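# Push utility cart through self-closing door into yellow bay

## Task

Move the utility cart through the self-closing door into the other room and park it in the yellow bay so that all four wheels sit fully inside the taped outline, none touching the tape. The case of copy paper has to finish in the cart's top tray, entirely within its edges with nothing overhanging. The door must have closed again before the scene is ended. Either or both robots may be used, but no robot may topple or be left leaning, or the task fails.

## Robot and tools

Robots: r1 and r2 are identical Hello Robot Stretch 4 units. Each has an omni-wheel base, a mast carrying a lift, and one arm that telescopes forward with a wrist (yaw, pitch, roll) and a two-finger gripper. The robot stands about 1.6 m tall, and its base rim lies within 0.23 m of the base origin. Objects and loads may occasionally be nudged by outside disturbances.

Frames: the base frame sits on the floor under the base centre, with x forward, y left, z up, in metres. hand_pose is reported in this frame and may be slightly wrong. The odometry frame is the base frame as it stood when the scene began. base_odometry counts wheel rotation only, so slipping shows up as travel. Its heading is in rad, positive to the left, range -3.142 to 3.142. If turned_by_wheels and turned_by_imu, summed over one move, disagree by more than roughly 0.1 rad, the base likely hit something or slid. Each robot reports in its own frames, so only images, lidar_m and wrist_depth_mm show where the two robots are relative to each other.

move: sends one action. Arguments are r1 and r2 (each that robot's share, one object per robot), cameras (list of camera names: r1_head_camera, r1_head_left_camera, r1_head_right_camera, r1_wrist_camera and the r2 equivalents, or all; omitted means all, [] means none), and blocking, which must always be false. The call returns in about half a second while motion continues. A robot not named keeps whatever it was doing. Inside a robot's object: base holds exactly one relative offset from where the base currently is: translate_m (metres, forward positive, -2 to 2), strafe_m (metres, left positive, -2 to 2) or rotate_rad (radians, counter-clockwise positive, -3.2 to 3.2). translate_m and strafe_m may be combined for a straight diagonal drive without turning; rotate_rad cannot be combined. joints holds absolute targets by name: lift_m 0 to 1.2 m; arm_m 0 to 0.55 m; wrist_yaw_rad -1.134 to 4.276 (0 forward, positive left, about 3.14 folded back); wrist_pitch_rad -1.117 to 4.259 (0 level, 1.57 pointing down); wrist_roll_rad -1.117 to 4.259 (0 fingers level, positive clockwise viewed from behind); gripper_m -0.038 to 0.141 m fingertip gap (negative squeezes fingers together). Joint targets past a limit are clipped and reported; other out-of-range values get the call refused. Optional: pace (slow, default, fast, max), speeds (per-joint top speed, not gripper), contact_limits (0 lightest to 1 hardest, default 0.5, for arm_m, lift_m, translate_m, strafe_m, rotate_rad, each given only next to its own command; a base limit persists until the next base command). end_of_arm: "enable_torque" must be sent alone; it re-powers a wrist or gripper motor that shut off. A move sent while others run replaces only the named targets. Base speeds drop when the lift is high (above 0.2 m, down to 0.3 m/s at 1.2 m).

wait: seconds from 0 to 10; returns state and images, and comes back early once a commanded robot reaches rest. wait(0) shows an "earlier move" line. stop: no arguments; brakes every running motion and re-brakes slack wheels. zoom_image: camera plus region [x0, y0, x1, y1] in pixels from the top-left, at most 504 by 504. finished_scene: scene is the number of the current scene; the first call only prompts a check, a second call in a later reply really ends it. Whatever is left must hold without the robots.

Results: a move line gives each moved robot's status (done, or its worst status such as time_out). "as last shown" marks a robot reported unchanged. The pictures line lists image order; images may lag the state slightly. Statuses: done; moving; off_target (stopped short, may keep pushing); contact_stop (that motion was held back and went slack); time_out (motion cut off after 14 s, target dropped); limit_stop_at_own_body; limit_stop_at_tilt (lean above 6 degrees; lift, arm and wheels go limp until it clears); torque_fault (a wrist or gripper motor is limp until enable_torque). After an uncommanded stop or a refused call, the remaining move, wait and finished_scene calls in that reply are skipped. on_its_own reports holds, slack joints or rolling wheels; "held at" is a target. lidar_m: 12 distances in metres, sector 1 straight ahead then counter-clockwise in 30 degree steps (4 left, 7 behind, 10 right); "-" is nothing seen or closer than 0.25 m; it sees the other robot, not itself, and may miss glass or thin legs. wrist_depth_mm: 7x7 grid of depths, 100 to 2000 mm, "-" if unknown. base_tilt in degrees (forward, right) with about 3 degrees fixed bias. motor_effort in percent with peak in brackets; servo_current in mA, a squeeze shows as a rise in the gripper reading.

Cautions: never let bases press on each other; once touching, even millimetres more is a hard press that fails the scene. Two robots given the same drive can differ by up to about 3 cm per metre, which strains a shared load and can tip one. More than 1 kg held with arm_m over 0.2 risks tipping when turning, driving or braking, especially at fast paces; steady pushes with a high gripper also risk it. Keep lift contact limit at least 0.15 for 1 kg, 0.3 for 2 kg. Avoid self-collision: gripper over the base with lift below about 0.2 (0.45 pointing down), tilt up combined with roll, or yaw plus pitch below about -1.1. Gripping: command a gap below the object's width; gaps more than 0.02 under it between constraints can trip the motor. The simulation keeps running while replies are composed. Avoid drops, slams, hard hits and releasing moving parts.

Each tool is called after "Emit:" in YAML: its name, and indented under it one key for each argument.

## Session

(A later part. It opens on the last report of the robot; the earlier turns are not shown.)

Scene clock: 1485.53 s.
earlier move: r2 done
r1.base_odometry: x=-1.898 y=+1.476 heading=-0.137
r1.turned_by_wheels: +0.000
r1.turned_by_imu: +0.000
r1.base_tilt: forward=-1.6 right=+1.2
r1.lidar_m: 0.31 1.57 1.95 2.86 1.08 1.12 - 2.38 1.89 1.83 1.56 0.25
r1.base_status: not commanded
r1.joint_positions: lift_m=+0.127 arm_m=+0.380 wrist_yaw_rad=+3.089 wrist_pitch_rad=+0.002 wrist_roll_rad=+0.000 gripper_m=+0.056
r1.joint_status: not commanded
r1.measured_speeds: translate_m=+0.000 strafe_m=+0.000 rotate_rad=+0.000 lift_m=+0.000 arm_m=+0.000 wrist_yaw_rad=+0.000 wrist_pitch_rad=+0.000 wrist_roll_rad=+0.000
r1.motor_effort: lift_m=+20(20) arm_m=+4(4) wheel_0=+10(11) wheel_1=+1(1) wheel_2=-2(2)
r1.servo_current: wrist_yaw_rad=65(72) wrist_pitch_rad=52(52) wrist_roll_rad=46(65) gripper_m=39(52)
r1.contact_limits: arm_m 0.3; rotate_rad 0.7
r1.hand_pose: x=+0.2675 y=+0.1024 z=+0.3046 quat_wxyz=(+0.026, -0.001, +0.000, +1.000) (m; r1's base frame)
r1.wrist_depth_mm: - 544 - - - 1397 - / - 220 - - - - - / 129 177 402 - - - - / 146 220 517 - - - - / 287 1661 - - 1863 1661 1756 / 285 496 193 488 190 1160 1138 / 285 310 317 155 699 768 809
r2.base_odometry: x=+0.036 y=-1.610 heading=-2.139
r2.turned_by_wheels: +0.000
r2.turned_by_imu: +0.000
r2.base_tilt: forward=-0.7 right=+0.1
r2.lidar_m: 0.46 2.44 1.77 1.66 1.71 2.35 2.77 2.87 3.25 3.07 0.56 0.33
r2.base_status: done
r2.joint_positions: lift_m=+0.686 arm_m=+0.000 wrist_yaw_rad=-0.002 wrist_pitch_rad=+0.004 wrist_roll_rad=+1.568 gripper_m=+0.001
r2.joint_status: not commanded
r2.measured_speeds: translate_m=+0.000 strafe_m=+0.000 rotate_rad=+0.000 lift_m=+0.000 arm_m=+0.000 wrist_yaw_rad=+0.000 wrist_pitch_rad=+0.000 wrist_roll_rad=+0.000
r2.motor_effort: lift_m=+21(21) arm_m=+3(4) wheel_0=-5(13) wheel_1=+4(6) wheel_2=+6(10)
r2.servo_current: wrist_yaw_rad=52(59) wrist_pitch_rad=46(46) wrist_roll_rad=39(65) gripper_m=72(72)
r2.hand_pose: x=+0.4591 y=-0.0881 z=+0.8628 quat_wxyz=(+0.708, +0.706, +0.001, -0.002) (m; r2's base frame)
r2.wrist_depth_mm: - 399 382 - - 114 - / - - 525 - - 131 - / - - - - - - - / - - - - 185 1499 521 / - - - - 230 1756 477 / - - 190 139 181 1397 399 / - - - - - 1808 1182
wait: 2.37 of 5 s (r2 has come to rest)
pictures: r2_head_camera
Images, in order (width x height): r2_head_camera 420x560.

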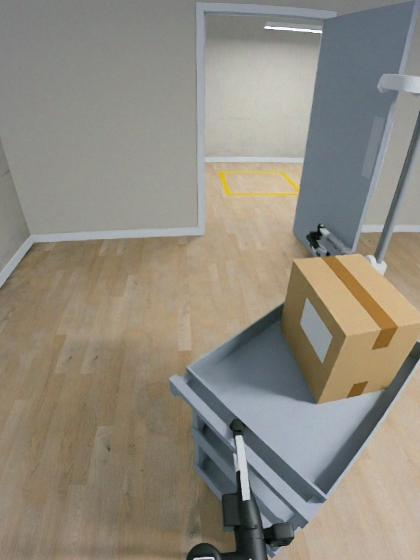

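Emit:
move:
  r2: {"base": {"translate_m": -0.2, "strafe_m": -0.5}, "pace": "slow"}
  cameras: []
  blocking: false

Emit:
wait:
  seconds: 8
  cameras: ["r2_head_camera"]

Scene clock: 1491.70 s.
move: r2 moving
r1.base_odometry: x=-1.898 y=+1.476 heading=-0.137
r1.turned_by_wheels: +0.000
r1.turned_by_imu: +0.000
r1.base_tilt: forward=-1.6 right=+1.3
r1.lidar_m: 0.28 1.58 1.93 2.87 1.11 1.12 - 2.39 1.89 1.84 1.55 0.25
r1.base_status: not commanded
r1.joint_positions: lift_m=+0.127 arm_m=+0.380 wrist_yaw_rad=+3.089 wrist_pitch_rad=+0.002 wrist_roll_rad=+0.000 gripper_m=+0.056
r1.joint_status: not commanded
r1.measured_speeds: translate_m=+0.000 strafe_m=+0.000 rotate_rad=+0.000 lift_m=+0.000 arm_m=+0.000 wrist_yaw_rad=+0.000 wrist_pitch_rad=+0.000 wrist_roll_rad=+0.000
r1.motor_effort: lift_m=+20(20) arm_m=+4(4) wheel_0=+10(11) wheel_1=+1(1) wheel_2=-2(2)
r1.servo_current: wrist_yaw_rad=52(65) wrist_pitch_rad=39(46) wrist_roll_rad=52(59) gripper_m=33(46)
r1.contact_limits: arm_m 0.3; rotate_rad 0.7
r1.hand_pose: x=+0.2675 y=+0.1024 z=+0.3046 quat_wxyz=(+0.026, -0.001, +0.000, +1.000) (m; r1's base frame)
r1.wrist_depth_mm: - 539 - - - 1397 - / - 220 - - - - - / 129 177 402 - - - - / 146 221 512 - - - - / 287 1708 - - 1983 1618 1863 / 286 492 193 488 191 1138 1138 / 283 310 317 155 699 768 798
r2.base_odometry: x=+0.029 y=-1.600 heading=-2.138
r2.turned_by_wheels: +0.001
r2.turned_by_imu: +0.001
r2.base_tilt: forward=-0.7 right=+0.0
r2.lidar_m: 0.45 2.50 1.77 1.68 1.72 2.34 2.77 2.84 3.23 3.06 0.59 0.33
r2.base_status: translate_m moving; strafe_m moving
r2.joint_positions: lift_m=+0.686 arm_m=+0.000 wrist_yaw_rad=+0.001 wrist_pitch_rad=+0.004 wrist_roll_rad=+1.568 gripper_m=+0.001
r2.joint_status: not commanded
r2.measured_speeds: translate_m=-0.019 strafe_m=-0.045 rotate_rad=+0.001 lift_m=+0.000 arm_m=+0.000 wrist_yaw_rad=+0.005 wrist_pitch_rad=+0.000 wrist_roll_rad=+0.000
r2.motor_effort: lift_m=+21(21) arm_m=+4(4) wheel_0=+9(10) wheel_1=-9(9) wheel_2=+9(9)
r2.servo_current: wrist_yaw_rad=46(52) wrist_pitch_rad=39(46) wrist_roll_rad=52(52) gripper_m=59(65)
r2.hand_pose: x=+0.4594 y=-0.0871 z=+0.8628 quat_wxyz=(+0.708, +0.706, +0.002, -0.001) (m; r2's base frame)
r2.wrist_depth_mm: - 399 - - - 116 - / - - 525 - - - - / - - - - - - - / - - - - 182 1397 521 / - - - - 229 1576 477 / - - 190 136 184 1397 402 / - - - - - 1863 1160
pictures: none
No camera images: "cameras" was empty.

Scene clock: 1497.87 s.
earlier move: r2 done
r1.base_odometry: x=-1.898 y=+1.476 heading=-0.137
r1.turned_by_wheels: +0.000
r1.turned_by_imu: +0.000
r1.base_tilt: forward=-1.6 right=+1.3
r1.lidar_m: 0.28 1.59 1.94 2.87 1.19 1.03 - 2.40 1.88 1.82 1.56 0.25
r1.base_status: not commanded
r1.joint_positions: lift_m=+0.127 arm_m=+0.380 wrist_yaw_rad=+3.089 wrist_pitch_rad=+0.002 wrist_roll_rad=+0.000 gripper_m=+0.056
r1.joint_status: not commanded
r1.measured_speeds: translate_m=+0.000 strafe_m=+0.000 rotate_rad=+0.000 lift_m=+0.000 arm_m=+0.000 wrist_yaw_rad=+0.000 wrist_pitch_rad=+0.000 wrist_roll_rad=+0.000
r1.motor_effort: lift_m=+20(20) arm_m=+4(4) wheel_0=+10(11) wheel_1=+1(1) wheel_2=-2(2)
r1.servo_current: wrist_yaw_rad=46(78) wrist_pitch_rad=52(52) wrist_roll_rad=52(78) gripper_m=52(52)
r1.contact_limits: arm_m 0.3; rotate_rad 0.7
r1.hand_pose: x=+0.2675 y=+0.1024 z=+0.3046 quat_wxyz=(+0.026, -0.001, +0.000, +1.000) (m; r1's base frame)
r1.wrist_depth_mm: - 544 - - 1661 - - / - 220 - - - - - / 129 178 399 - - - - / 146 220 517 - - - - / 287 1708 - - 1983 1921 - / 286 492 193 488 191 1182 1118 / 282 309 317 155 699 768 809
r2.base_odometry: x=-0.278 y=-1.173 heading=-2.138
r2.turned_by_wheels: +0.000
r2.turned_by_imu: +0.001
r2.base_tilt: forward=-0.7 right=+0.1
r2.lidar_m: 0.42 0.45 2.26 2.16 2.23 2.68 2.57 2.65 2.73 2.59 2.69 0.42
r2.base_status: done
r2.joint_positions: lift_m=+0.686 arm_m=+0.000 wrist_yaw_rad=+0.003 wrist_pitch_rad=+0.004 wrist_roll_rad=+1.568 gripper_m=+0.001
r2.joint_status: not commanded
r2.measured_speeds: translate_m=+0.000 strafe_m=+0.000 rotate_rad=+0.000 lift_m=+0.000 arm_m=+0.000 wrist_yaw_rad=+0.000 wrist_pitch_rad=+0.000 wrist_roll_rad=+0.000
r2.motor_effort: lift_m=+21(22) arm_m=+4(4) wheel_0=+6(16) wheel_1=-5(9) wheel_2=+7(12)
r2.servo_current: wrist_yaw_rad=52(59) wrist_pitch_rad=46(59) wrist_roll_rad=33(65) gripper_m=65(72)
r2.hand_pose: x=+0.4596 y=-0.0865 z=+0.8628 quat_wxyz=(+0.708, +0.706, +0.003, +0.000) (m; r2's base frame)
r2.wrist_depth_mm: - - - 155 211 1537 - / - - 580 158 216 - - / - 500 455 163 223 809 - / - - 480 169 229 831 - / - - 554 174 235 - - / - - 190 177 184 - - / - - - - - 1576 484
wait: 6.17 of 8 s (r2 has come to rest)
pictures: r2_head_camera
Images, in order (width x height): r2_head_camera 420x560.

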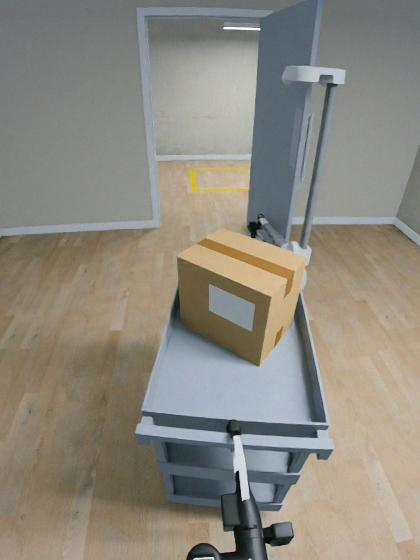

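Emit:
zoom_image:
  camera: "r2_head_camera"
  region: [120, 130, 330, 250]

Scaled by 2.400 from the camera's 420x560 image, which has a finer 1200x1600 frame.

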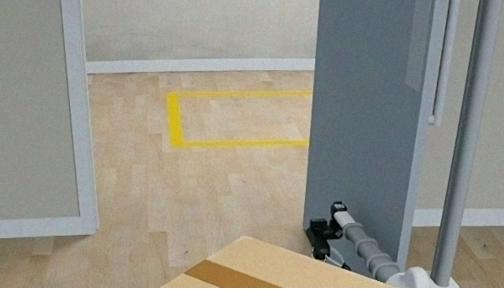

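Emit:
move:
  r2: {"base": {"translate_m": 0.1, "strafe_m": -0.14}, "pace": "slow"}
  cameras: []
  blocking: false

Emit:
wait:
  seconds: 5
  cameras: ["r2_head_camera"]

Scene clock: 1544.63 s.
move: r2 moving
r1.base_odometry: x=-1.898 y=+1.476 heading=-0.137
r1.turned_by_wheels: +0.000
r1.turned_by_imu: +0.000
r1.base_tilt: forward=-1.6 right=+1.2
r1.lidar_m: 0.31 1.56 1.97 2.86 1.18 1.03 - 2.41 1.88 1.83 1.54 0.25
r1.base_status: not commanded
r1.joint_positions: lift_m=+0.127 arm_m=+0.380 wrist_yaw_rad=+3.089 wrist_pitch_rad=+0.002 wrist_roll_rad=+0.000 gripper_m=+0.056
r1.joint_status: not commanded
r1.measured_speeds: translate_m=+0.000 strafe_m=+0.000 rotate_rad=+0.000 lift_m=+0.000 arm_m=+0.000 wrist_yaw_rad=+0.000 wrist_pitch_rad=+0.000 wrist_roll_rad=+0.000
r1.motor_effort: lift_m=+20(20) arm_m=+4(4) wheel_0=+10(10) wheel_1=+1(1) wheel_2=-2(2)
r1.servo_current: wrist_yaw_rad=26(59) wrist_pitch_rad=46(46) wrist_roll_rad=33(65) gripper_m=46(52)
r1.contact_limits: arm_m 0.3; rotate_rad 0.7
r1.hand_pose: x=+0.2675 y=+0.1024 z=+0.3046 quat_wxyz=(+0.026, -0.001, +0.000, +1.000) (m; r1's base frame)
r1.wrist_depth_mm: - 549 - - 1618 - - / - 220 - - - - - / 129 178 402 - - - - / 146 220 517 - - - - / 287 1708 - - 1921 1808 - / 285 496 193 488 190 1160 1138 / 283 310 315 155 699 768 809
r2.base_odometry: x=-0.291 y=-1.173 heading=-2.138
r2.turned_by_wheels: +0.000
r2.turned_by_imu: +0.000
r2.base_tilt: forward=-0.7 right=+0.1
r2.lidar_m: 0.41 0.45 2.29 2.16 2.24 2.67 2.57 2.64 2.70 2.57 2.67 0.42
r2.base_status: translate_m moving; strafe_m moving
r2.joint_positions: lift_m=+0.686 arm_m=+0.000 wrist_yaw_rad=+0.003 wrist_pitch_rad=+0.004 wrist_roll_rad=+1.568 gripper_m=+0.001
r2.joint_status: not commanded
r2.measured_speeds: translate_m=+0.028 strafe_m=-0.040 rotate_rad=+0.003 lift_m=+0.000 arm_m=+0.000 wrist_yaw_rad=+0.000 wrist_pitch_rad=+0.000 wrist_roll_rad=+0.000
r2.motor_effort: lift_m=+21(21) arm_m=+4(4) wheel_0=+15(15) wheel_1=-5(7) wheel_2=-10(12)
r2.servo_current: wrist_yaw_rad=46(65) wrist_pitch_rad=39(52) wrist_roll_rad=46(59) gripper_m=59(65)
r2.hand_pose: x=+0.4596 y=-0.0865 z=+0.8628 quat_wxyz=(+0.708, +0.706, +0.003, +0.000) (m; r2's base frame)
r2.wrist_depth_mm: - - - 156 212 1576 569 / - - 591 159 218 750 - / - - 462 163 224 831 - / - - 480 169 229 842 - / - - 554 171 235 - - / - - 190 176 183 - - / - - - - 246 1618 512
pictures: none
No camera images: "cameras" was empty.

Scene clock: 1547.13 s.
earlier move: r2 done
r1.base_odometry: x=-1.898 y=+1.476 heading=-0.137
r1.turned_by_wheels: +0.000
r1.turned_by_imu: +0.000
r1.base_tilt: forward=-1.6 right=+1.3
r1.lidar_m: 0.32 1.56 1.94 2.86 1.11 0.91 - 2.40 1.88 1.84 1.55 0.25
r1.base_status: not commanded
r1.joint_positions: lift_m=+0.127 arm_m=+0.380 wrist_yaw_rad=+3.089 wrist_pitch_rad=+0.002 wrist_roll_rad=+0.000 gripper_m=+0.056
r1.joint_status: not commanded
r1.measured_speeds: translate_m=+0.000 strafe_m=+0.000 rotate_rad=+0.000 lift_m=+0.000 arm_m=+0.000 wrist_yaw_rad=+0.000 wrist_pitch_rad=+0.000 wrist_roll_rad=+0.000
r1.motor_effort: lift_m=+20(20) arm_m=+4(4) wheel_0=+10(11) wheel_1=+0(1) wheel_2=-2(2)
r1.servo_current: wrist_yaw_rad=46(72) wrist_pitch_rad=39(52) wrist_roll_rad=46(65) gripper_m=39(52)
r1.contact_limits: arm_m 0.3; rotate_rad 0.7
r1.hand_pose: x=+0.2675 y=+0.1024 z=+0.3046 quat_wxyz=(+0.026, -0.001, +0.000, +1.000) (m; r1's base frame)
r1.wrist_depth_mm: - 539 - - 1464 - - / - 220 - - - - - / 129 177 399 - - - - / 146 220 517 - - - - / 287 1708 - - 1661 1863 - / 285 492 193 484 190 1160 1138 / 283 310 319 156 707 768 809
r2.base_odometry: x=-0.450 y=-1.182 heading=-2.138
r2.turned_by_wheels: +0.000
r2.turned_by_imu: +0.000
r2.base_tilt: forward=-0.7 right=+0.0
r2.lidar_m: 0.36 0.38 2.41 2.28 2.34 2.80 2.66 2.71 2.58 2.45 2.53 0.42
r2.base_status: done
r2.joint_positions: lift_m=+0.686 arm_m=+0.000 wrist_yaw_rad=+0.001 wrist_pitch_rad=+0.004 wrist_roll_rad=+1.568 gripper_m=+0.001
r2.joint_status: not commanded
r2.measured_speeds: translate_m=+0.000 strafe_m=+0.000 rotate_rad=+0.000 lift_m=+0.000 arm_m=+0.000 wrist_yaw_rad=+0.000 wrist_pitch_rad=+0.000 wrist_roll_rad=+0.000
r2.motor_effort: lift_m=+21(21) arm_m=+3(4) wheel_0=+5(15) wheel_1=-3(7) wheel_2=-7(12)
r2.servo_current: wrist_yaw_rad=52(65) wrist_pitch_rad=39(52) wrist_roll_rad=46(59) gripper_m=65(72)
r2.hand_pose: x=+0.4594 y=-0.0871 z=+0.8628 quat_wxyz=(+0.708, +0.706, +0.002, -0.001) (m; r2's base frame)
r2.wrist_depth_mm: - - - 190 253 1576 1160 / - - - 187 248 1537 517 / - - - 185 246 820 - / - - 477 182 242 842 - / - - 492 180 238 831 - / - - 190 177 183 820 - / - - 574 - 232 - -
wait: 2.50 of 5 s (r2 has come to rest)
pictures: r2_head_camera
Images, in order (width x height): r2_head_camera 420x560.

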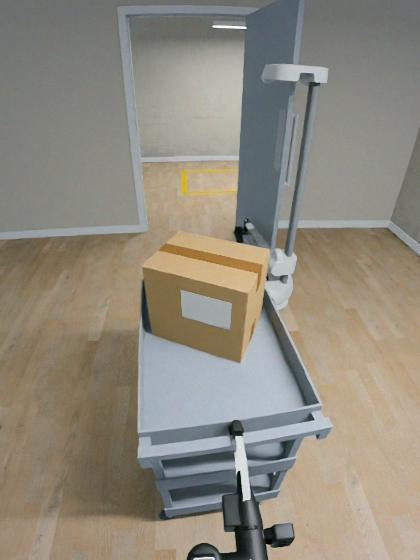

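Emit:
move:
  r2: {"base": {"translate_m": 0.35, "strafe_m": 0.032}, "pace": "slow"}
  cameras: []
  blocking: false

Emit:
wait:
  seconds: 6
  cameras: ["r2_head_camera"]

Scene clock: 1558.70 s.
move: r2 moving
r1.base_odometry: x=-1.898 y=+1.476 heading=-0.137
r1.turned_by_wheels: +0.000
r1.turned_by_imu: +0.000
r1.base_tilt: forward=-1.6 right=+1.3
r1.lidar_m: 0.33 1.58 1.95 2.85 1.09 0.88 - 2.41 1.89 1.83 1.56 0.25
r1.base_status: not commanded
r1.joint_positions: lift_m=+0.127 arm_m=+0.380 wrist_yaw_rad=+3.089 wrist_pitch_rad=+0.002 wrist_roll_rad=+0.000 gripper_m=+0.056
r1.joint_status: not commanded
r1.measured_speeds: translate_m=+0.000 strafe_m=+0.000 rotate_rad=+0.000 lift_m=+0.000 arm_m=+0.000 wrist_yaw_rad=+0.000 wrist_pitch_rad=+0.000 wrist_roll_rad=+0.000
r1.motor_effort: lift_m=+20(20) arm_m=+4(4) wheel_0=+10(10) wheel_1=+1(1) wheel_2=-2(2)
r1.servo_current: wrist_yaw_rad=52(52) wrist_pitch_rad=39(46) wrist_roll_rad=46(59) gripper_m=39(46)
r1.contact_limits: arm_m 0.3; rotate_rad 0.7
r1.hand_pose: x=+0.2675 y=+0.1024 z=+0.3046 quat_wxyz=(+0.026, -0.001, +0.000, +1.000) (m; r1's base frame)
r1.wrist_depth_mm: - 539 - - 1430 - - / - 220 - - - - - / 129 178 402 - - - - / 146 220 521 - - - - / 289 1708 - - 1661 1808 - / 285 496 193 488 190 1182 1118 / 283 310 317 156 699 778 809
r2.base_odometry: x=-0.456 y=-1.193 heading=-2.139
r2.turned_by_wheels: +0.000
r2.turned_by_imu: +0.000
r2.base_tilt: forward=-0.7 right=+0.0
r2.lidar_m: 0.37 0.40 2.43 2.29 2.34 2.82 2.67 2.77 2.57 2.43 2.52 0.44
r2.base_status: translate_m moving; strafe_m moving
r2.joint_positions: lift_m=+0.686 arm_m=+0.000 wrist_yaw_rad=+0.000 wrist_pitch_rad=+0.004 wrist_roll_rad=+1.568 gripper_m=+0.001
r2.joint_status: not commanded
r2.measured_speeds: translate_m=+0.049 strafe_m=+0.004 rotate_rad=+0.001 lift_m=+0.000 arm_m=+0.000 wrist_yaw_rad=+0.000 wrist_pitch_rad=+0.000 wrist_roll_rad=+0.000
r2.motor_effort: lift_m=+21(21) arm_m=+4(4) wheel_0=+9(10) wheel_1=+5(7) wheel_2=-14(14)
r2.servo_current: wrist_yaw_rad=46(59) wrist_pitch_rad=39(52) wrist_roll_rad=46(59) gripper_m=59(72)
r2.hand_pose: x=+0.4592 y=-0.0876 z=+0.8628 quat_wxyz=(+0.708, +0.706, +0.001, -0.002) (m; r2's base frame)
r2.wrist_depth_mm: - - - 191 254 1576 1160 / - - - 188 249 1537 564 / - - - 185 245 820 - / - - 480 182 241 854 - / - - 492 180 237 831 - / - - 190 176 183 820 - / - - 574 - 233 - -
pictures: none
No camera images: "cameras" was empty.

Scene clock: 1563.00 s.
earlier move: r2 done
r1.base_odometry: x=-1.898 y=+1.476 heading=-0.137
r1.turned_by_wheels: +0.000
r1.turned_by_imu: +0.000
r1.base_tilt: forward=-1.6 right=+1.2
r1.lidar_m: 0.31 1.57 1.93 2.87 0.65 0.59 - 2.38 1.87 1.84 1.58 0.25
r1.base_status: not commanded
r1.joint_positions: lift_m=+0.127 arm_m=+0.380 wrist_yaw_rad=+3.089 wrist_pitch_rad=+0.002 wrist_roll_rad=+0.000 gripper_m=+0.056
r1.joint_status: not commanded
r1.measured_speeds: translate_m=+0.000 strafe_m=+0.000 rotate_rad=+0.000 lift_m=+0.000 arm_m=+0.000 wrist_yaw_rad=+0.000 wrist_pitch_rad=+0.000 wrist_roll_rad=+0.000
r1.motor_effort: lift_m=+20(20) arm_m=+4(4) wheel_0=+10(11) wheel_1=+1(1) wheel_2=-2(2)
r1.servo_current: wrist_yaw_rad=65(72) wrist_pitch_rad=39(52) wrist_roll_rad=46(65) gripper_m=46(46)
r1.contact_limits: arm_m 0.3; rotate_rad 0.7
r1.hand_pose: x=+0.2675 y=+0.1024 z=+0.3046 quat_wxyz=(+0.026, -0.001, +0.000, +1.000) (m; r1's base frame)
r1.wrist_depth_mm: - 539 - - - - - / - 220 - - - - - / 129 177 399 - - - - / 146 220 512 - - - - / 289 1708 - - 1182 - - / 285 496 193 488 191 1205 1008 / 285 310 319 155 691 759 809
r2.base_odometry: x=-0.611 y=-1.494 heading=-2.139
r2.turned_by_wheels: +0.000
r2.turned_by_imu: -0.001
r2.base_tilt: forward=-0.6 right=+0.1
r2.lidar_m: 0.39 0.35 2.40 2.29 2.37 3.15 2.99 3.12 2.60 2.46 2.54 0.45
r2.base_status: done
r2.joint_positions: lift_m=+0.686 arm_m=+0.000 wrist_yaw_rad=-0.002 wrist_pitch_rad=+0.004 wrist_roll_rad=+1.568 gripper_m=+0.001
r2.joint_status: not commanded
r2.measured_speeds: translate_m=+0.000 strafe_m=+0.000 rotate_rad=+0.000 lift_m=+0.000 arm_m=+0.000 wrist_yaw_rad=+0.000 wrist_pitch_rad=+0.000 wrist_roll_rad=+0.000
r2.motor_effort: lift_m=+21(22) arm_m=+4(4) wheel_0=+2(10) wheel_1=+3(9) wheel_2=-8(15)
r2.servo_current: wrist_yaw_rad=46(59) wrist_pitch_rad=46(52) wrist_roll_rad=59(65) gripper_m=65(72)
r2.hand_pose: x=+0.4591 y=-0.0880 z=+0.8628 quat_wxyz=(+0.708, +0.706, +0.001, -0.002) (m; r2's base frame)
r2.wrist_depth_mm: - - - 190 254 1205 1138 / - - - 188 250 1336 - / - - - 185 247 809 - / - - 473 182 242 842 - / - - 496 180 238 831 - / - - 190 177 183 831 - / - - 569 - 233 - -
wait: 4.30 of 6 s (r2 has come to rest)
pictures: r2_head_camera
Images, in order (width x height): r2_head_camera 420x560.

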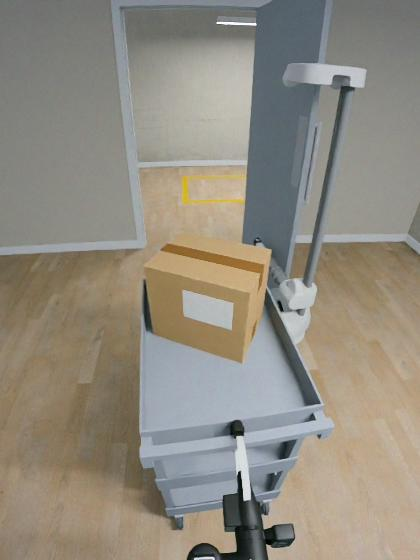

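Emit:
move:
  r2: {"base": {"translate_m": 0.345, "strafe_m": 0.058}, "pace": "slow"}
  cameras: []
  blocking: false

Emit:
wait:
  seconds: 6
  cameras: ["r2_head_camera", "r1_head_left_camera"]

Scene clock: 1577.03 s.
move: r2 moving
r1.base_odometry: x=-1.898 y=+1.476 heading=-0.137
r1.turned_by_wheels: +0.000
r1.turned_by_imu: +0.000
r1.base_tilt: forward=-1.6 right=+1.3
r1.lidar_m: 0.30 1.59 1.94 2.87 0.59 0.56 - 2.42 1.90 1.85 1.56 0.25
r1.base_status: not commanded
r1.joint_positions: lift_m=+0.127 arm_m=+0.380 wrist_yaw_rad=+3.089 wrist_pitch_rad=+0.002 wrist_roll_rad=+0.000 gripper_m=+0.056
r1.joint_status: not commanded
r1.measured_speeds: translate_m=+0.000 strafe_m=+0.000 rotate_rad=+0.000 lift_m=+0.000 arm_m=+0.000 wrist_yaw_rad=+0.000 wrist_pitch_rad=+0.000 wrist_roll_rad=+0.000
r1.motor_effort: lift_m=+20(20) arm_m=+3(4) wheel_0=+10(10) wheel_1=+1(1) wheel_2=-2(2)
r1.servo_current: wrist_yaw_rad=39(72) wrist_pitch_rad=52(52) wrist_roll_rad=65(65) gripper_m=46(46)
r1.contact_limits: arm_m 0.3; rotate_rad 0.7
r1.hand_pose: x=+0.2675 y=+0.1024 z=+0.3046 quat_wxyz=(+0.026, -0.001, +0.000, +1.000) (m; r1's base frame)
r1.wrist_depth_mm: - 544 - - - - - / - 220 - - - - - / 129 177 399 - - - - / 147 220 508 - - - - / 286 1756 - - 1397 - - / 285 492 193 488 190 1182 1042 / 283 310 315 156 707 768 798
r2.base_odometry: x=-0.616 y=-1.505 heading=-2.139
r2.turned_by_wheels: +0.000
r2.turned_by_imu: +0.000
r2.base_tilt: forward=-0.6 right=+0.1
r2.lidar_m: 0.37 0.40 2.40 2.26 2.37 3.16 3.03 3.12 2.58 2.47 2.55 0.44
r2.base_status: translate_m moving; strafe_m moving
r2.joint_positions: lift_m=+0.686 arm_m=+0.000 wrist_yaw_rad=-0.002 wrist_pitch_rad=+0.004 wrist_roll_rad=+1.568 gripper_m=+0.001
r2.joint_status: not commanded
r2.measured_speeds: translate_m=+0.048 strafe_m=+0.008 rotate_rad=-0.002 lift_m=+0.000 arm_m=+0.000 wrist_yaw_rad=+0.000 wrist_pitch_rad=+0.000 wrist_roll_rad=+0.000
r2.motor_effort: lift_m=+21(22) arm_m=+3(4) wheel_0=+1(6) wheel_1=+9(9) wheel_2=-12(13)
r2.servo_current: wrist_yaw_rad=39(52) wrist_pitch_rad=46(52) wrist_roll_rad=46(59) gripper_m=72(72)
r2.hand_pose: x=+0.4591 y=-0.0880 z=+0.8628 quat_wxyz=(+0.708, +0.706, +0.001, -0.002) (m; r2's base frame)
r2.wrist_depth_mm: - - - 191 254 1182 1098 / - - - 189 250 1255 - / - - - 185 246 820 - / - - 477 182 242 854 - / - - 488 180 238 831 - / - - 189 177 184 831 - / - - 574 - 232 - -
pictures: none
No camera images: "cameras" was empty.

Scene clock: 1581.30 s.
earlier move: r2 done
r1.base_odometry: x=-1.898 y=+1.476 heading=-0.137
r1.turned_by_wheels: +0.000
r1.turned_by_imu: +0.000
r1.base_tilt: forward=-1.6 right=+1.3
r1.lidar_m: 0.32 1.56 1.95 0.49 0.35 0.54 - 2.40 1.88 1.83 1.55 0.25
r1.base_status: not commanded
r1.joint_positions: lift_m=+0.127 arm_m=+0.380 wrist_yaw_rad=+3.089 wrist_pitch_rad=+0.002 wrist_roll_rad=+0.000 gripper_m=+0.056
r1.joint_status: not commanded
r1.measured_speeds: translate_m=+0.000 strafe_m=+0.000 rotate_rad=+0.000 lift_m=+0.000 arm_m=+0.000 wrist_yaw_rad=+0.000 wrist_pitch_rad=+0.000 wrist_roll_rad=+0.000
r1.motor_effort: lift_m=+20(20) arm_m=+4(4) wheel_0=+10(11) wheel_1=+1(1) wheel_2=-2(2)
r1.servo_current: wrist_yaw_rad=39(72) wrist_pitch_rad=33(52) wrist_roll_rad=52(65) gripper_m=39(52)
r1.contact_limits: arm_m 0.3; rotate_rad 0.7
r1.hand_pose: x=+0.2675 y=+0.1024 z=+0.3046 quat_wxyz=(+0.026, -0.001, +0.000, +1.000) (m; r1's base frame)
r1.wrist_depth_mm: - 539 - - - - - / - 220 - - - - - / 129 177 402 - - 640 - / 146 220 517 - - - - / 287 1708 - - 1921 654 - / 283 492 193 484 189 647 634 / 285 310 319 155 699 732 809
r2.base_odometry: x=-0.748 y=-1.816 heading=-2.139
r2.turned_by_wheels: +0.000
r2.turned_by_imu: +0.000
r2.base_tilt: forward=-0.7 right=+0.1
r2.lidar_m: 0.39 0.42 2.36 2.24 2.31 3.06 3.39 3.45 2.65 2.50 2.59 0.42
r2.base_status: done
r2.joint_positions: lift_m=+0.686 arm_m=+0.000 wrist_yaw_rad=-0.002 wrist_pitch_rad=+0.004 wrist_roll_rad=+1.568 gripper_m=+0.001
r2.joint_status: not commanded
r2.measured_speeds: translate_m=+0.000 strafe_m=+0.000 rotate_rad=+0.000 lift_m=+0.000 arm_m=+0.000 wrist_yaw_rad=+0.000 wrist_pitch_rad=+0.000 wrist_roll_rad=+0.000
r2.motor_effort: lift_m=+21(22) arm_m=+4(4) wheel_0=+1(9) wheel_1=+4(9) wheel_2=-7(15)
r2.servo_current: wrist_yaw_rad=59(59) wrist_pitch_rad=46(52) wrist_roll_rad=39(59) gripper_m=65(72)
r2.hand_pose: x=+0.4591 y=-0.0880 z=+0.8628 quat_wxyz=(+0.708, +0.706, +0.001, -0.002) (m; r2's base frame)
r2.wrist_depth_mm: - - - 184 246 1098 917 / - - - 182 244 1098 - / - - 621 181 242 820 - / - - 473 179 240 842 - / - - 500 179 237 842 - / - - 190 177 183 - - / - - 580 - - 126 -
wait: 4.27 of 6 s (r2 has come to rest)
pictures: r1_head_left_camera, r2_head_camera
Images, in order (width x height): r1_head_left_camera 420x672, r2_head_camera 420x560.

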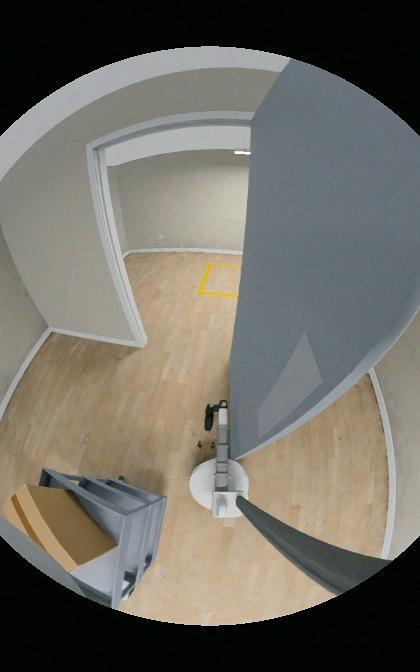

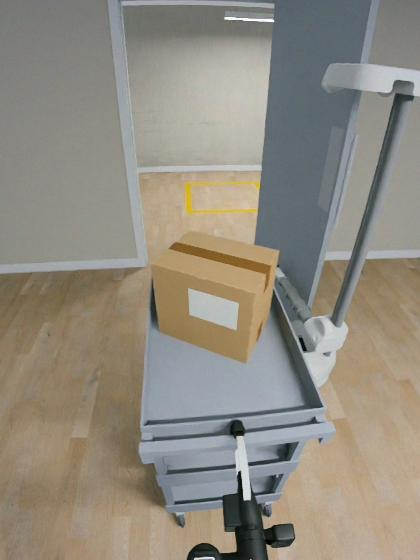

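Emit:
move:
  r2: {"base": {"translate_m": 0.4, "strafe_m": 0.03}, "pace": "slow"}
  cameras: []
  blocking: false

Emit:
wait:
  seconds: 6
  cameras: ["r2_head_camera", "r1_head_left_camera"]

Scene clock: 1591.63 s.
move: r2 moving
r1.base_odometry: x=-1.898 y=+1.476 heading=-0.137
r1.turned_by_wheels: +0.000
r1.turned_by_imu: +0.000
r1.base_tilt: forward=-1.6 right=+1.2
r1.lidar_m: 0.30 1.58 1.96 0.45 0.35 0.55 - 2.41 1.89 1.84 1.58 0.25
r1.base_status: not commanded
r1.joint_positions: lift_m=+0.127 arm_m=+0.380 wrist_yaw_rad=+3.089 wrist_pitch_rad=+0.002 wrist_roll_rad=+0.000 gripper_m=+0.056
r1.joint_status: not commanded
r1.measured_speeds: translate_m=+0.000 strafe_m=+0.000 rotate_rad=+0.000 lift_m=+0.000 arm_m=+0.000 wrist_yaw_rad=+0.000 wrist_pitch_rad=+0.000 wrist_roll_rad=+0.000
r1.motor_effort: lift_m=+20(20) arm_m=+4(4) wheel_0=+10(10) wheel_1=+1(1) wheel_2=-2(2)
r1.servo_current: wrist_yaw_rad=46(52) wrist_pitch_rad=39(52) wrist_roll_rad=46(65) gripper_m=39(46)
r1.contact_limits: arm_m 0.3; rotate_rad 0.7
r1.hand_pose: x=+0.2675 y=+0.1024 z=+0.3046 quat_wxyz=(+0.026, -0.001, +0.000, +1.000) (m; r1's base frame)
r1.wrist_depth_mm: - 544 - - - - - / - 220 - - - - - / 129 177 399 - - 647 - / 146 220 517 - - - - / 289 1708 - - 1921 634 - / 285 496 193 488 189 627 627 / 283 309 317 156 699 741 809
r2.base_odometry: x=-0.754 y=-1.827 heading=-2.139
r2.turned_by_wheels: +0.000
r2.turned_by_imu: +0.000
r2.base_tilt: forward=-0.7 right=+0.0
r2.lidar_m: 0.41 0.41 2.36 2.22 2.30 3.06 3.38 3.46 2.65 2.50 2.58 0.45
r2.base_status: translate_m moving; strafe_m moving
r2.joint_positions: lift_m=+0.686 arm_m=+0.000 wrist_yaw_rad=-0.002 wrist_pitch_rad=+0.004 wrist_roll_rad=+1.568 gripper_m=+0.001
r2.joint_status: not commanded
r2.measured_speeds: translate_m=+0.049 strafe_m=+0.004 rotate_rad=+0.002 lift_m=+0.000 arm_m=+0.000 wrist_yaw_rad=+0.000 wrist_pitch_rad=+0.000 wrist_roll_rad=+0.000
r2.motor_effort: lift_m=+21(21) arm_m=+4(4) wheel_0=+2(7) wheel_1=+8(8) wheel_2=-13(13)
r2.servo_current: wrist_yaw_rad=52(52) wrist_pitch_rad=46(46) wrist_roll_rad=46(52) gripper_m=59(65)
r2.hand_pose: x=+0.4591 y=-0.0880 z=+0.8628 quat_wxyz=(+0.708, +0.706, +0.001, -0.002) (m; r2's base frame)
r2.wrist_depth_mm: - - 1308 183 243 1078 904 / - - - 181 243 1098 - / - - 615 181 241 809 - / - - 473 179 240 854 - / - - 500 179 237 831 - / - - 189 177 183 - - / - - 591 - - 125 -
pictures: none
No camera images: "cameras" was empty.

Scene clock: 1596.43 s.
earlier move: r2 done
r1.base_odometry: x=-1.898 y=+1.476 heading=-0.137
r1.turned_by_wheels: +0.000
r1.turned_by_imu: +0.000
r1.base_tilt: forward=-1.6 right=+1.2
r1.lidar_m: 0.32 1.57 0.35 0.29 0.39 0.81 - 2.41 1.87 1.85 1.55 0.26
r1.base_status: not commanded
r1.joint_positions: lift_m=+0.127 arm_m=+0.380 wrist_yaw_rad=+3.089 wrist_pitch_rad=+0.002 wrist_roll_rad=+0.000 gripper_m=+0.056
r1.joint_status: not commanded
r1.measured_speeds: translate_m=+0.000 strafe_m=+0.000 rotate_rad=+0.000 lift_m=+0.000 arm_m=+0.000 wrist_yaw_rad=+0.000 wrist_pitch_rad=+0.000 wrist_roll_rad=+0.000
r1.motor_effort: lift_m=+20(20) arm_m=+4(4) wheel_0=+10(10) wheel_1=+1(1) wheel_2=-2(2)
r1.servo_current: wrist_yaw_rad=59(65) wrist_pitch_rad=46(52) wrist_roll_rad=39(65) gripper_m=39(52)
r1.contact_limits: arm_m 0.3; rotate_rad 0.7
r1.hand_pose: x=+0.2675 y=+0.1024 z=+0.3046 quat_wxyz=(+0.026, -0.001, +0.000, +1.000) (m; r1's base frame)
r1.wrist_depth_mm: - 544 - - - 1336 - / - 220 - - - - - / 129 177 399 - - - - / 146 220 517 - - - - / 286 1756 - - - 1160 - / 285 496 193 484 189 554 - / 283 312 317 156 699 407 362
r2.base_odometry: x=-0.937 y=-2.169 heading=-2.138
r2.turned_by_wheels: +0.000
r2.turned_by_imu: +0.002
r2.base_tilt: forward=-0.7 right=+0.0
r2.lidar_m: 0.39 0.40 2.33 2.21 2.31 3.03 3.84 3.77 2.66 2.52 0.96 0.45
r2.base_status: done
r2.joint_positions: lift_m=+0.686 arm_m=+0.000 wrist_yaw_rad=-0.001 wrist_pitch_rad=+0.004 wrist_roll_rad=+1.568 gripper_m=+0.001
r2.joint_status: not commanded
r2.measured_speeds: translate_m=+0.000 strafe_m=+0.000 rotate_rad=+0.000 lift_m=+0.000 arm_m=+0.000 wrist_yaw_rad=+0.000 wrist_pitch_rad=+0.000 wrist_roll_rad=+0.000
r2.motor_effort: lift_m=+21(21) arm_m=+4(4) wheel_0=+5(11) wheel_1=+5(8) wheel_2=-7(13)
r2.servo_current: wrist_yaw_rad=52(65) wrist_pitch_rad=39(52) wrist_roll_rad=52(59) gripper_m=65(72)
r2.hand_pose: x=+0.4592 y=-0.0876 z=+0.8628 quat_wxyz=(+0.708, +0.706, +0.001, -0.002) (m; r2's base frame)
r2.wrist_depth_mm: - - - 180 242 991 1098 / - - - 180 240 1138 - / - - 603 179 239 831 - / - - 469 178 239 842 - / 1863 - 504 178 237 831 - / - - 189 177 183 - - / - - - - 236 - -
wait: 4.80 of 6 s (r2 has come to rest)
pictures: r1_head_left_camera, r2_head_camera
Images, in order (width x height): r1_head_left_camera 420x672, r2_head_camera 420x560.

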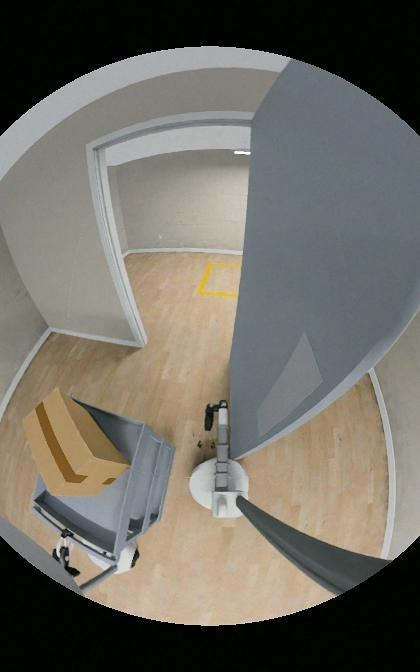

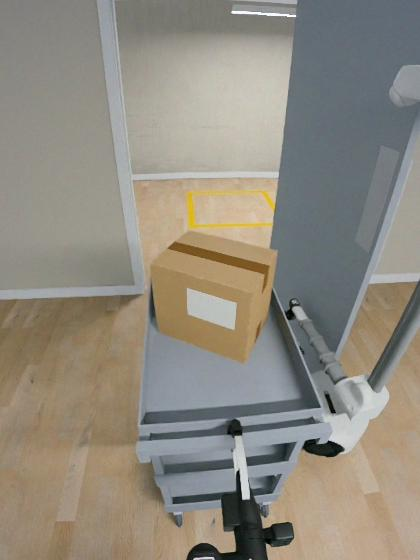

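Emit:
move:
  r2: {"base": {"translate_m": 0.4, "strafe_m": 0.016}, "pace": "slow"}
  cameras: []
  blocking: false

Emit:
wait:
  seconds: 6
  cameras: ["r2_head_camera", "r1_head_left_camera"]

Scene clock: 1680.93 s.
move: r2 moving
r1.base_odometry: x=-1.898 y=+1.476 heading=-0.137
r1.turned_by_wheels: +0.000
r1.turned_by_imu: +0.000
r1.base_tilt: forward=-1.5 right=+1.3
r1.lidar_m: 0.31 1.57 0.35 0.33 0.36 0.85 - 2.42 1.88 1.83 1.54 0.25
r1.base_status: not commanded
r1.joint_positions: lift_m=+0.127 arm_m=+0.380 wrist_yaw_rad=+3.089 wrist_pitch_rad=+0.002 wrist_roll_rad=+0.000 gripper_m=+0.056
r1.joint_status: not commanded
r1.measured_speeds: translate_m=+0.000 strafe_m=+0.000 rotate_rad=+0.000 lift_m=+0.000 arm_m=+0.000 wrist_yaw_rad=+0.000 wrist_pitch_rad=+0.000 wrist_roll_rad=+0.000
r1.motor_effort: lift_m=+20(20) arm_m=+4(4) wheel_0=+10(10) wheel_1=+1(1) wheel_2=-2(2)
r1.servo_current: wrist_yaw_rad=39(59) wrist_pitch_rad=46(46) wrist_roll_rad=46(59) gripper_m=46(52)
r1.contact_limits: arm_m 0.3; rotate_rad 0.7
r1.hand_pose: x=+0.2675 y=+0.1024 z=+0.3046 quat_wxyz=(+0.026, -0.001, +0.000, +1.000) (m; r1's base frame)
r1.wrist_depth_mm: - 539 - - - 1281 - / - 220 - - - - - / 129 177 402 - - - - / 146 220 521 - - - - / 287 1661 - - - 1160 - / 285 492 193 488 189 554 - / 282 310 317 155 707 407 359
r2.base_odometry: x=-0.944 y=-2.180 heading=-2.138
r2.turned_by_wheels: +0.000
r2.turned_by_imu: +0.001
r2.base_tilt: forward=-0.7 right=+0.0
r2.lidar_m: 0.37 0.41 2.34 2.22 2.28 3.05 3.84 3.76 2.66 2.52 0.95 0.42
r2.base_status: translate_m moving; strafe_m moving
r2.joint_positions: lift_m=+0.686 arm_m=+0.000 wrist_yaw_rad=-0.001 wrist_pitch_rad=+0.004 wrist_roll_rad=+1.568 gripper_m=+0.001
r2.joint_status: not commanded
r2.measured_speeds: translate_m=+0.049 strafe_m=+0.002 rotate_rad=-0.003 lift_m=+0.000 arm_m=+0.000 wrist_yaw_rad=+0.000 wrist_pitch_rad=+0.000 wrist_roll_rad=+0.000
r2.motor_effort: lift_m=+21(21) arm_m=+4(4) wheel_0=+7(9) wheel_1=+7(9) wheel_2=-10(13)
r2.servo_current: wrist_yaw_rad=46(59) wrist_pitch_rad=39(52) wrist_roll_rad=33(52) gripper_m=65(72)
r2.hand_pose: x=+0.4592 y=-0.0876 z=+0.8628 quat_wxyz=(+0.708, +0.706, +0.001, -0.002) (m; r2's base frame)
r2.wrist_depth_mm: - - - 183 244 1008 1160 / - - - 182 242 1118 - / - - 615 180 241 820 - / - - 477 179 239 842 - / - - 496 178 237 831 - / - - 188 177 183 - - / - - - - 235 - -
pictures: none
No camera images: "cameras" was empty.

Scene clock: 1685.70 s.
earlier move: r2 done
r1.base_odometry: x=-1.898 y=+1.476 heading=-0.137
r1.turned_by_wheels: +0.000
r1.turned_by_imu: +0.000
r1.base_tilt: forward=-1.6 right=+1.3
r1.lidar_m: 0.30 0.48 0.32 0.31 0.55 4.68 - 2.38 1.90 1.84 1.58 0.25
r1.base_status: not commanded
r1.joint_positions: lift_m=+0.127 arm_m=+0.380 wrist_yaw_rad=+3.089 wrist_pitch_rad=+0.002 wrist_roll_rad=+0.000 gripper_m=+0.056
r1.joint_status: not commanded
r1.measured_speeds: translate_m=+0.000 strafe_m=+0.000 rotate_rad=+0.000 lift_m=+0.000 arm_m=+0.000 wrist_yaw_rad=+0.000 wrist_pitch_rad=+0.000 wrist_roll_rad=+0.000
r1.motor_effort: lift_m=+20(20) arm_m=+4(4) wheel_0=+10(11) wheel_1=+1(1) wheel_2=-2(2)
r1.servo_current: wrist_yaw_rad=46(72) wrist_pitch_rad=33(46) wrist_roll_rad=46(65) gripper_m=46(52)
r1.contact_limits: arm_m 0.3; rotate_rad 0.7
r1.hand_pose: x=+0.2675 y=+0.1024 z=+0.3046 quat_wxyz=(+0.026, -0.001, +0.000, +1.000) (m; r1's base frame)
r1.wrist_depth_mm: - 549 - - - - - / - 220 - - - - - / 129 177 402 - - - - / 146 220 517 - - - - / 287 1708 - - - 976 732 / 285 496 193 488 191 831 410 / 283 309 315 155 691 404 359
r2.base_odometry: x=-1.139 y=-2.514 heading=-2.138
r2.turned_by_wheels: +0.000
r2.turned_by_imu: +0.000
r2.base_tilt: forward=-0.7 right=+0.0
r2.lidar_m: 0.39 0.40 2.27 2.19 2.30 3.03 - 3.78 2.67 2.52 0.60 0.43
r2.base_status: done
r2.joint_positions: lift_m=+0.686 arm_m=+0.000 wrist_yaw_rad=-0.001 wrist_pitch_rad=+0.004 wrist_roll_rad=+1.568 gripper_m=+0.001
r2.joint_status: not commanded
r2.measured_speeds: translate_m=+0.000 strafe_m=+0.000 rotate_rad=+0.000 lift_m=+0.000 arm_m=+0.000 wrist_yaw_rad=+0.000 wrist_pitch_rad=+0.000 wrist_roll_rad=+0.000
r2.motor_effort: lift_m=+21(21) arm_m=+4(4) wheel_0=+3(10) wheel_1=+5(9) wheel_2=-5(14)
r2.servo_current: wrist_yaw_rad=39(59) wrist_pitch_rad=46(52) wrist_roll_rad=52(59) gripper_m=65(72)
r2.hand_pose: x=+0.4592 y=-0.0876 z=+0.8628 quat_wxyz=(+0.708, +0.706, +0.001, -0.002) (m; r2's base frame)
r2.wrist_depth_mm: - - - 195 259 - 294 / - - - 192 253 1661 521 / - - - 188 249 809 - / - - 492 183 244 842 - / - - 492 182 239 842 - / - - 188 177 184 - - / - - 559 - 231 - -
wait: 4.77 of 6 s (r2 has come to rest)
pictures: r1_head_left_camera, r2_head_camera
Images, in order (width x height): r1_head_left_camera 420x672, r2_head_camera 420x560.

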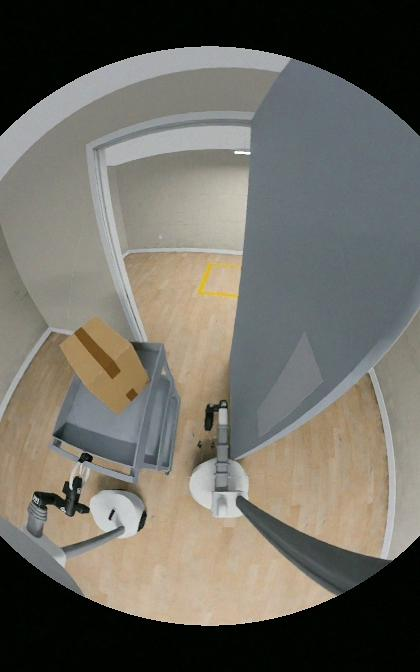

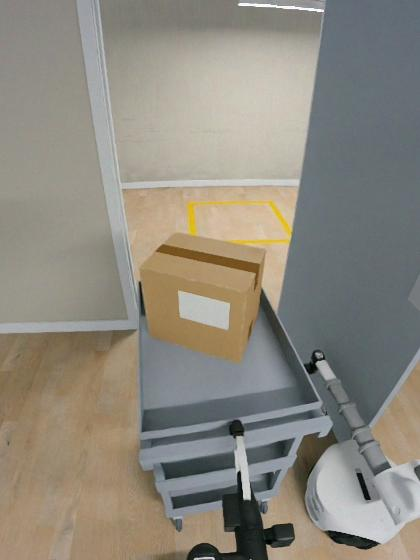

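Emit:
move:
  r2: {"base": {"rotate_rad": 0.15}, "pace": "slow"}
  cameras: []
  blocking: false

Emit:
wait:
  seconds: 3
  cameras: ["r2_head_camera"]

Scene clock: 1698.50 s.
move: r2 moving
r1.base_odometry: x=-1.898 y=+1.476 heading=-0.137
r1.turned_by_wheels: +0.000
r1.turned_by_imu: +0.000
r1.base_tilt: forward=-1.6 right=+1.3
r1.lidar_m: 0.34 0.53 0.38 0.37 0.55 4.70 - 2.40 1.89 1.83 1.55 0.25
r1.base_status: not commanded
r1.joint_positions: lift_m=+0.127 arm_m=+0.380 wrist_yaw_rad=+3.089 wrist_pitch_rad=+0.002 wrist_roll_rad=+0.000 gripper_m=+0.056
r1.joint_status: not commanded
r1.measured_speeds: translate_m=+0.000 strafe_m=+0.000 rotate_rad=+0.000 lift_m=+0.000 arm_m=+0.000 wrist_yaw_rad=+0.000 wrist_pitch_rad=+0.000 wrist_roll_rad=+0.000
r1.motor_effort: lift_m=+20(20) arm_m=+4(4) wheel_0=+10(10) wheel_1=+1(1) wheel_2=-2(2)
r1.servo_current: wrist_yaw_rad=39(65) wrist_pitch_rad=46(46) wrist_roll_rad=39(65) gripper_m=39(46)
r1.contact_limits: arm_m 0.3; rotate_rad 0.7
r1.hand_pose: x=+0.2675 y=+0.1024 z=+0.3046 quat_wxyz=(+0.026, -0.001, +0.000, +1.000) (m; r1's base frame)
r1.wrist_depth_mm: - 539 - - - - - / - 220 - - - - - / 129 178 404 - - - 418 / 146 220 512 - - - 421 / 287 1708 - - - 1008 421 / 285 492 193 484 191 842 413 / 285 310 319 155 707 778 389
r2.base_odometry: x=-1.139 y=-2.514 heading=-2.027
r2.turned_by_wheels: +0.112
r2.turned_by_imu: +0.109
r2.base_tilt: forward=-0.7 right=+0.1
r2.lidar_m: 0.40 0.43 2.28 2.22 2.39 3.43 - 3.38 2.61 2.51 0.61 0.44
r2.base_status: rotate_rad moving
r2.joint_positions: lift_m=+0.686 arm_m=+0.000 wrist_yaw_rad=-0.006 wrist_pitch_rad=+0.004 wrist_roll_rad=+1.568 gripper_m=+0.001
r2.joint_status: not commanded
r2.measured_speeds: translate_m=+0.001 strafe_m=+0.000 rotate_rad=+0.291 lift_m=+0.000 arm_m=+0.000 wrist_yaw_rad=+0.000 wrist_pitch_rad=+0.000 wrist_roll_rad=+0.000
r2.motor_effort: lift_m=+21(21) arm_m=+3(4) wheel_0=-5(12) wheel_1=-5(9) wheel_2=-10(14)
r2.servo_current: wrist_yaw_rad=46(52) wrist_pitch_rad=46(46) wrist_roll_rad=39(59) gripper_m=65(72)
r2.hand_pose: x=+0.4587 y=-0.0892 z=+0.8628 quat_wxyz=(+0.708, +0.706, -0.001, -0.004) (m; r2's base frame)
r2.wrist_depth_mm: - - - 172 232 1661 1138 / - - - 174 234 809 - / - - 521 175 234 854 - / - 488 473 236 236 831 - / - - 525 176 237 842 - / - - 190 178 183 - - / - - - - - 127 -
pictures: none
No camera images: "cameras" was empty.

Scene clock: 1699.20 s.
earlier move: r2 done
r1.base_odometry: x=-1.898 y=+1.476 heading=-0.137
r1.turned_by_wheels: +0.000
r1.turned_by_imu: +0.000
r1.base_tilt: forward=-1.6 right=+1.3
r1.lidar_m: 0.31 0.51 0.40 0.37 0.56 4.68 - 2.42 1.87 1.83 1.58 0.25
r1.base_status: not commanded
r1.joint_positions: lift_m=+0.127 arm_m=+0.380 wrist_yaw_rad=+3.089 wrist_pitch_rad=+0.002 wrist_roll_rad=+0.000 gripper_m=+0.056
r1.joint_status: not commanded
r1.measured_speeds: translate_m=+0.000 strafe_m=+0.000 rotate_rad=+0.000 lift_m=+0.000 arm_m=+0.000 wrist_yaw_rad=+0.000 wrist_pitch_rad=+0.000 wrist_roll_rad=+0.000
r1.motor_effort: lift_m=+20(20) arm_m=+4(4) wheel_0=+10(10) wheel_1=+1(1) wheel_2=-2(2)
r1.servo_current: wrist_yaw_rad=52(65) wrist_pitch_rad=39(52) wrist_roll_rad=65(65) gripper_m=46(46)
r1.contact_limits: arm_m 0.3; rotate_rad 0.7
r1.hand_pose: x=+0.2675 y=+0.1024 z=+0.3046 quat_wxyz=(+0.026, -0.001, +0.000, +1.000) (m; r1's base frame)
r1.wrist_depth_mm: - 539 - - - - - / - 220 - - - - - / 129 178 402 - - - 436 / 146 219 517 - - - 433 / 287 1708 - - - 976 436 / 285 492 193 488 191 854 433 / 283 312 319 155 707 778 715
r2.base_odometry: x=-1.139 y=-2.514 heading=-1.989
r2.turned_by_wheels: +0.038
r2.turned_by_imu: +0.037
r2.base_tilt: forward=-0.7 right=+0.1
r2.lidar_m: 0.41 0.44 2.26 2.21 2.40 3.58 4.22 3.29 2.57 0.70 0.60 0.44
r2.base_status: done
r2.joint_positions: lift_m=+0.686 arm_m=+0.000 wrist_yaw_rad=+0.000 wrist_pitch_rad=+0.004 wrist_roll_rad=+1.568 gripper_m=+0.001
r2.joint_status: not commanded
r2.measured_speeds: translate_m=+0.000 strafe_m=+0.000 rotate_rad=+0.000 lift_m=+0.000 arm_m=+0.000 wrist_yaw_rad=+0.000 wrist_pitch_rad=+0.000 wrist_roll_rad=+0.000
r2.motor_effort: lift_m=+21(21) arm_m=+4(4) wheel_0=-3(12) wheel_1=-5(9) wheel_2=-3(14)
r2.servo_current: wrist_yaw_rad=46(65) wrist_pitch_rad=52(52) wrist_roll_rad=46(59) gripper_m=65(72)
r2.hand_pose: x=+0.4593 y=-0.0875 z=+0.8628 quat_wxyz=(+0.708, +0.706, +0.001, -0.002) (m; r2's base frame)
r2.wrist_depth_mm: - - - 162 219 1661 - / - - 609 164 223 788 - / - - 462 168 227 820 - / - - 484 230 232 842 - / - - 554 176 237 842 - / - - 189 179 185 - - / - - - - 246 544 488
wait: 0.70 of 3 s (r2 has come to rest)
pictures: r2_head_camera
Images, in order (width x height): r2_head_camera 420x560.

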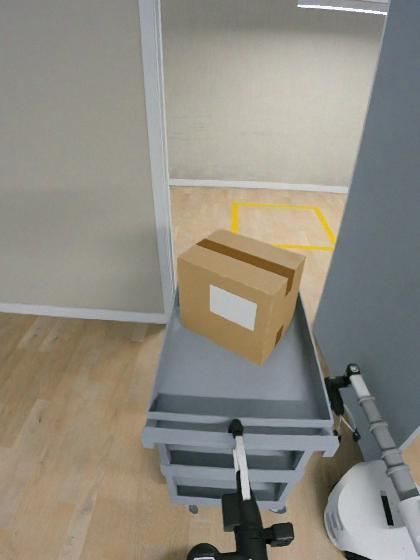

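Emit:
zoom_image:
  camera: "r2_head_camera"
  region: [100, 180, 340, 340]

Scaled by 2.100 from the camera's 420x560 image, which has a finer 1200x1600 frame.

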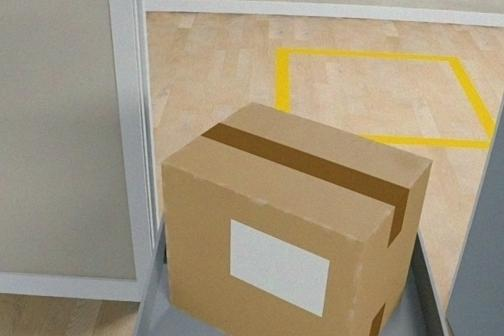

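Emit:
move:
  r2: {"base": {"translate_m": 0.35, "strafe_m": -0.04}, "pace": "slow"}
  cameras: []
  blocking: false

Emit:
wait:
  seconds: 6
  cameras: ["r2_head_camera", "r1_head_left_camera"]

Scene clock: 1729.57 s.
move: r2 moving
r1.base_odometry: x=-1.898 y=+1.476 heading=-0.137
r1.turned_by_wheels: +0.000
r1.turned_by_imu: +0.000
r1.base_tilt: forward=-1.6 right=+1.3
r1.lidar_m: 0.30 0.49 0.39 0.39 0.58 4.68 - 2.40 1.90 1.84 1.56 0.25
r1.base_status: not commanded
r1.joint_positions: lift_m=+0.127 arm_m=+0.380 wrist_yaw_rad=+3.089 wrist_pitch_rad=+0.002 wrist_roll_rad=+0.000 gripper_m=+0.056
r1.joint_status: not commanded
r1.measured_speeds: translate_m=+0.000 strafe_m=+0.000 rotate_rad=+0.000 lift_m=+0.000 arm_m=+0.000 wrist_yaw_rad=+0.000 wrist_pitch_rad=+0.000 wrist_roll_rad=+0.000
r1.motor_effort: lift_m=+20(20) arm_m=+4(4) wheel_0=+10(10) wheel_1=+1(1) wheel_2=-2(2)
r1.servo_current: wrist_yaw_rad=46(72) wrist_pitch_rad=46(46) wrist_roll_rad=46(59) gripper_m=39(46)
r1.contact_limits: arm_m 0.3; rotate_rad 0.7
r1.hand_pose: x=+0.2675 y=+0.1024 z=+0.3046 quat_wxyz=(+0.026, -0.001, +0.000, +1.000) (m; r1's base frame)
r1.wrist_depth_mm: - 535 - - - - - / - 220 - - - - - / 129 178 402 - - - - / 146 220 517 - - - - / 287 1708 - - - 991 732 / 286 496 193 484 191 842 723 / 285 310 317 156 699 759 723
r2.base_odometry: x=-1.145 y=-2.525 heading=-1.989
r2.turned_by_wheels: +0.000
r2.turned_by_imu: +0.001
r2.base_tilt: forward=-0.7 right=+0.1
r2.lidar_m: 0.39 0.43 2.24 2.19 2.41 3.60 - 3.25 2.53 0.68 0.60 0.42
r2.base_status: translate_m moving; strafe_m moving
r2.joint_positions: lift_m=+0.686 arm_m=+0.000 wrist_yaw_rad=+0.000 wrist_pitch_rad=+0.004 wrist_roll_rad=+1.568 gripper_m=+0.001
r2.joint_status: not commanded
r2.measured_speeds: translate_m=+0.049 strafe_m=-0.005 rotate_rad=+0.004 lift_m=+0.000 arm_m=+0.000 wrist_yaw_rad=+0.000 wrist_pitch_rad=+0.000 wrist_roll_rad=+0.000
r2.motor_effort: lift_m=+21(21) arm_m=+4(4) wheel_0=+3(8) wheel_1=+5(6) wheel_2=-12(13)
r2.servo_current: wrist_yaw_rad=52(52) wrist_pitch_rad=39(52) wrist_roll_rad=46(59) gripper_m=65(72)
r2.hand_pose: x=+0.4593 y=-0.0875 z=+0.8628 quat_wxyz=(+0.708, +0.706, +0.001, -0.002) (m; r2's base frame)
r2.wrist_depth_mm: - - - 162 220 1708 544 / - - 609 165 223 750 - / - - 466 168 227 820 - / - - 488 229 232 831 - / - - 544 175 236 854 - / - - 188 179 183 - - / - - - - - 512 488
pictures: none
No camera images: "cameras" was empty.

Scene clock: 1733.87 s.
earlier move: r2 done
r1.base_odometry: x=-1.898 y=+1.476 heading=-0.137
r1.turned_by_wheels: +0.000
r1.turned_by_imu: +0.000
r1.base_tilt: forward=-1.6 right=+1.3
r1.lidar_m: 0.33 0.52 0.51 0.47 0.53 4.66 - 2.36 1.88 1.83 1.56 0.25
r1.base_status: not commanded
r1.joint_positions: lift_m=+0.127 arm_m=+0.380 wrist_yaw_rad=+3.089 wrist_pitch_rad=+0.002 wrist_roll_rad=+0.000 gripper_m=+0.056
r1.joint_status: not commanded
r1.measured_speeds: translate_m=+0.000 strafe_m=+0.000 rotate_rad=+0.000 lift_m=+0.000 arm_m=+0.000 wrist_yaw_rad=+0.000 wrist_pitch_rad=+0.000 wrist_roll_rad=+0.000
r1.motor_effort: lift_m=+20(20) arm_m=+4(4) wheel_0=+10(11) wheel_1=+1(1) wheel_2=-2(2)
r1.servo_current: wrist_yaw_rad=33(72) wrist_pitch_rad=39(59) wrist_roll_rad=46(65) gripper_m=33(46)
r1.contact_limits: arm_m 0.3; rotate_rad 0.7
r1.hand_pose: x=+0.2675 y=+0.1024 z=+0.3046 quat_wxyz=(+0.026, -0.001, +0.000, +1.000) (m; r1's base frame)
r1.wrist_depth_mm: - 544 - - - - 647 / - 220 - - - - 647 / 129 178 402 - - - 654 / 146 220 512 - - - 654 / 287 1708 - - - - 661 / 285 492 193 488 190 1160 569 / 283 310 317 155 699 768 544
r2.base_odometry: x=-1.317 y=-2.818 heading=-1.988
r2.turned_by_wheels: +0.000
r2.turned_by_imu: +0.002
r2.base_tilt: forward=-0.7 right=+0.1
r2.lidar_m: 0.40 0.43 2.14 2.22 2.41 3.60 - 3.24 2.56 0.43 0.52 0.44
r2.base_status: done
r2.joint_positions: lift_m=+0.686 arm_m=+0.000 wrist_yaw_rad=+0.000 wrist_pitch_rad=+0.004 wrist_roll_rad=+1.568 gripper_m=+0.001
r2.joint_status: not commanded
r2.measured_speeds: translate_m=+0.000 strafe_m=+0.000 rotate_rad=+0.000 lift_m=+0.000 arm_m=+0.000 wrist_yaw_rad=+0.000 wrist_pitch_rad=+0.000 wrist_roll_rad=+0.000
r2.motor_effort: lift_m=+21(21) arm_m=+4(4) wheel_0=+8(13) wheel_1=+5(8) wheel_2=-6(13)
r2.servo_current: wrist_yaw_rad=46(59) wrist_pitch_rad=33(52) wrist_roll_rad=46(72) gripper_m=59(72)
r2.hand_pose: x=+0.4593 y=-0.0874 z=+0.8628 quat_wxyz=(+0.708, +0.706, +0.001, -0.001) (m; r2's base frame)
r2.wrist_depth_mm: - - - 170 229 1661 1160 / - - - 173 231 768 - / - - 512 174 235 831 - / - 492 473 235 236 831 - / - - 525 177 237 842 - / - - 189 178 185 - - / - - - - 241 - 521
wait: 4.30 of 6 s (r2 has come to rest)
pictures: r1_head_left_camera, r2_head_camera
Images, in order (width x height): r1_head_left_camera 420x672, r2_head_camera 420x560.

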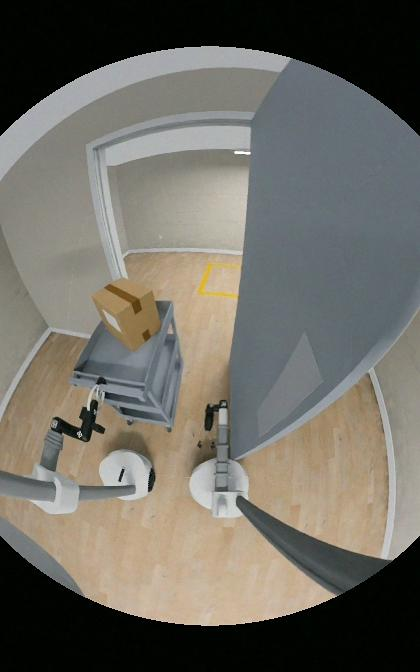

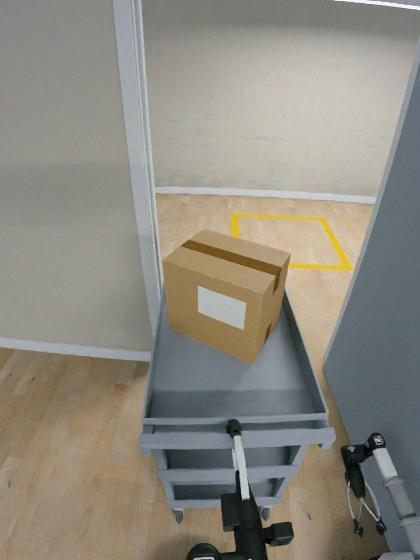

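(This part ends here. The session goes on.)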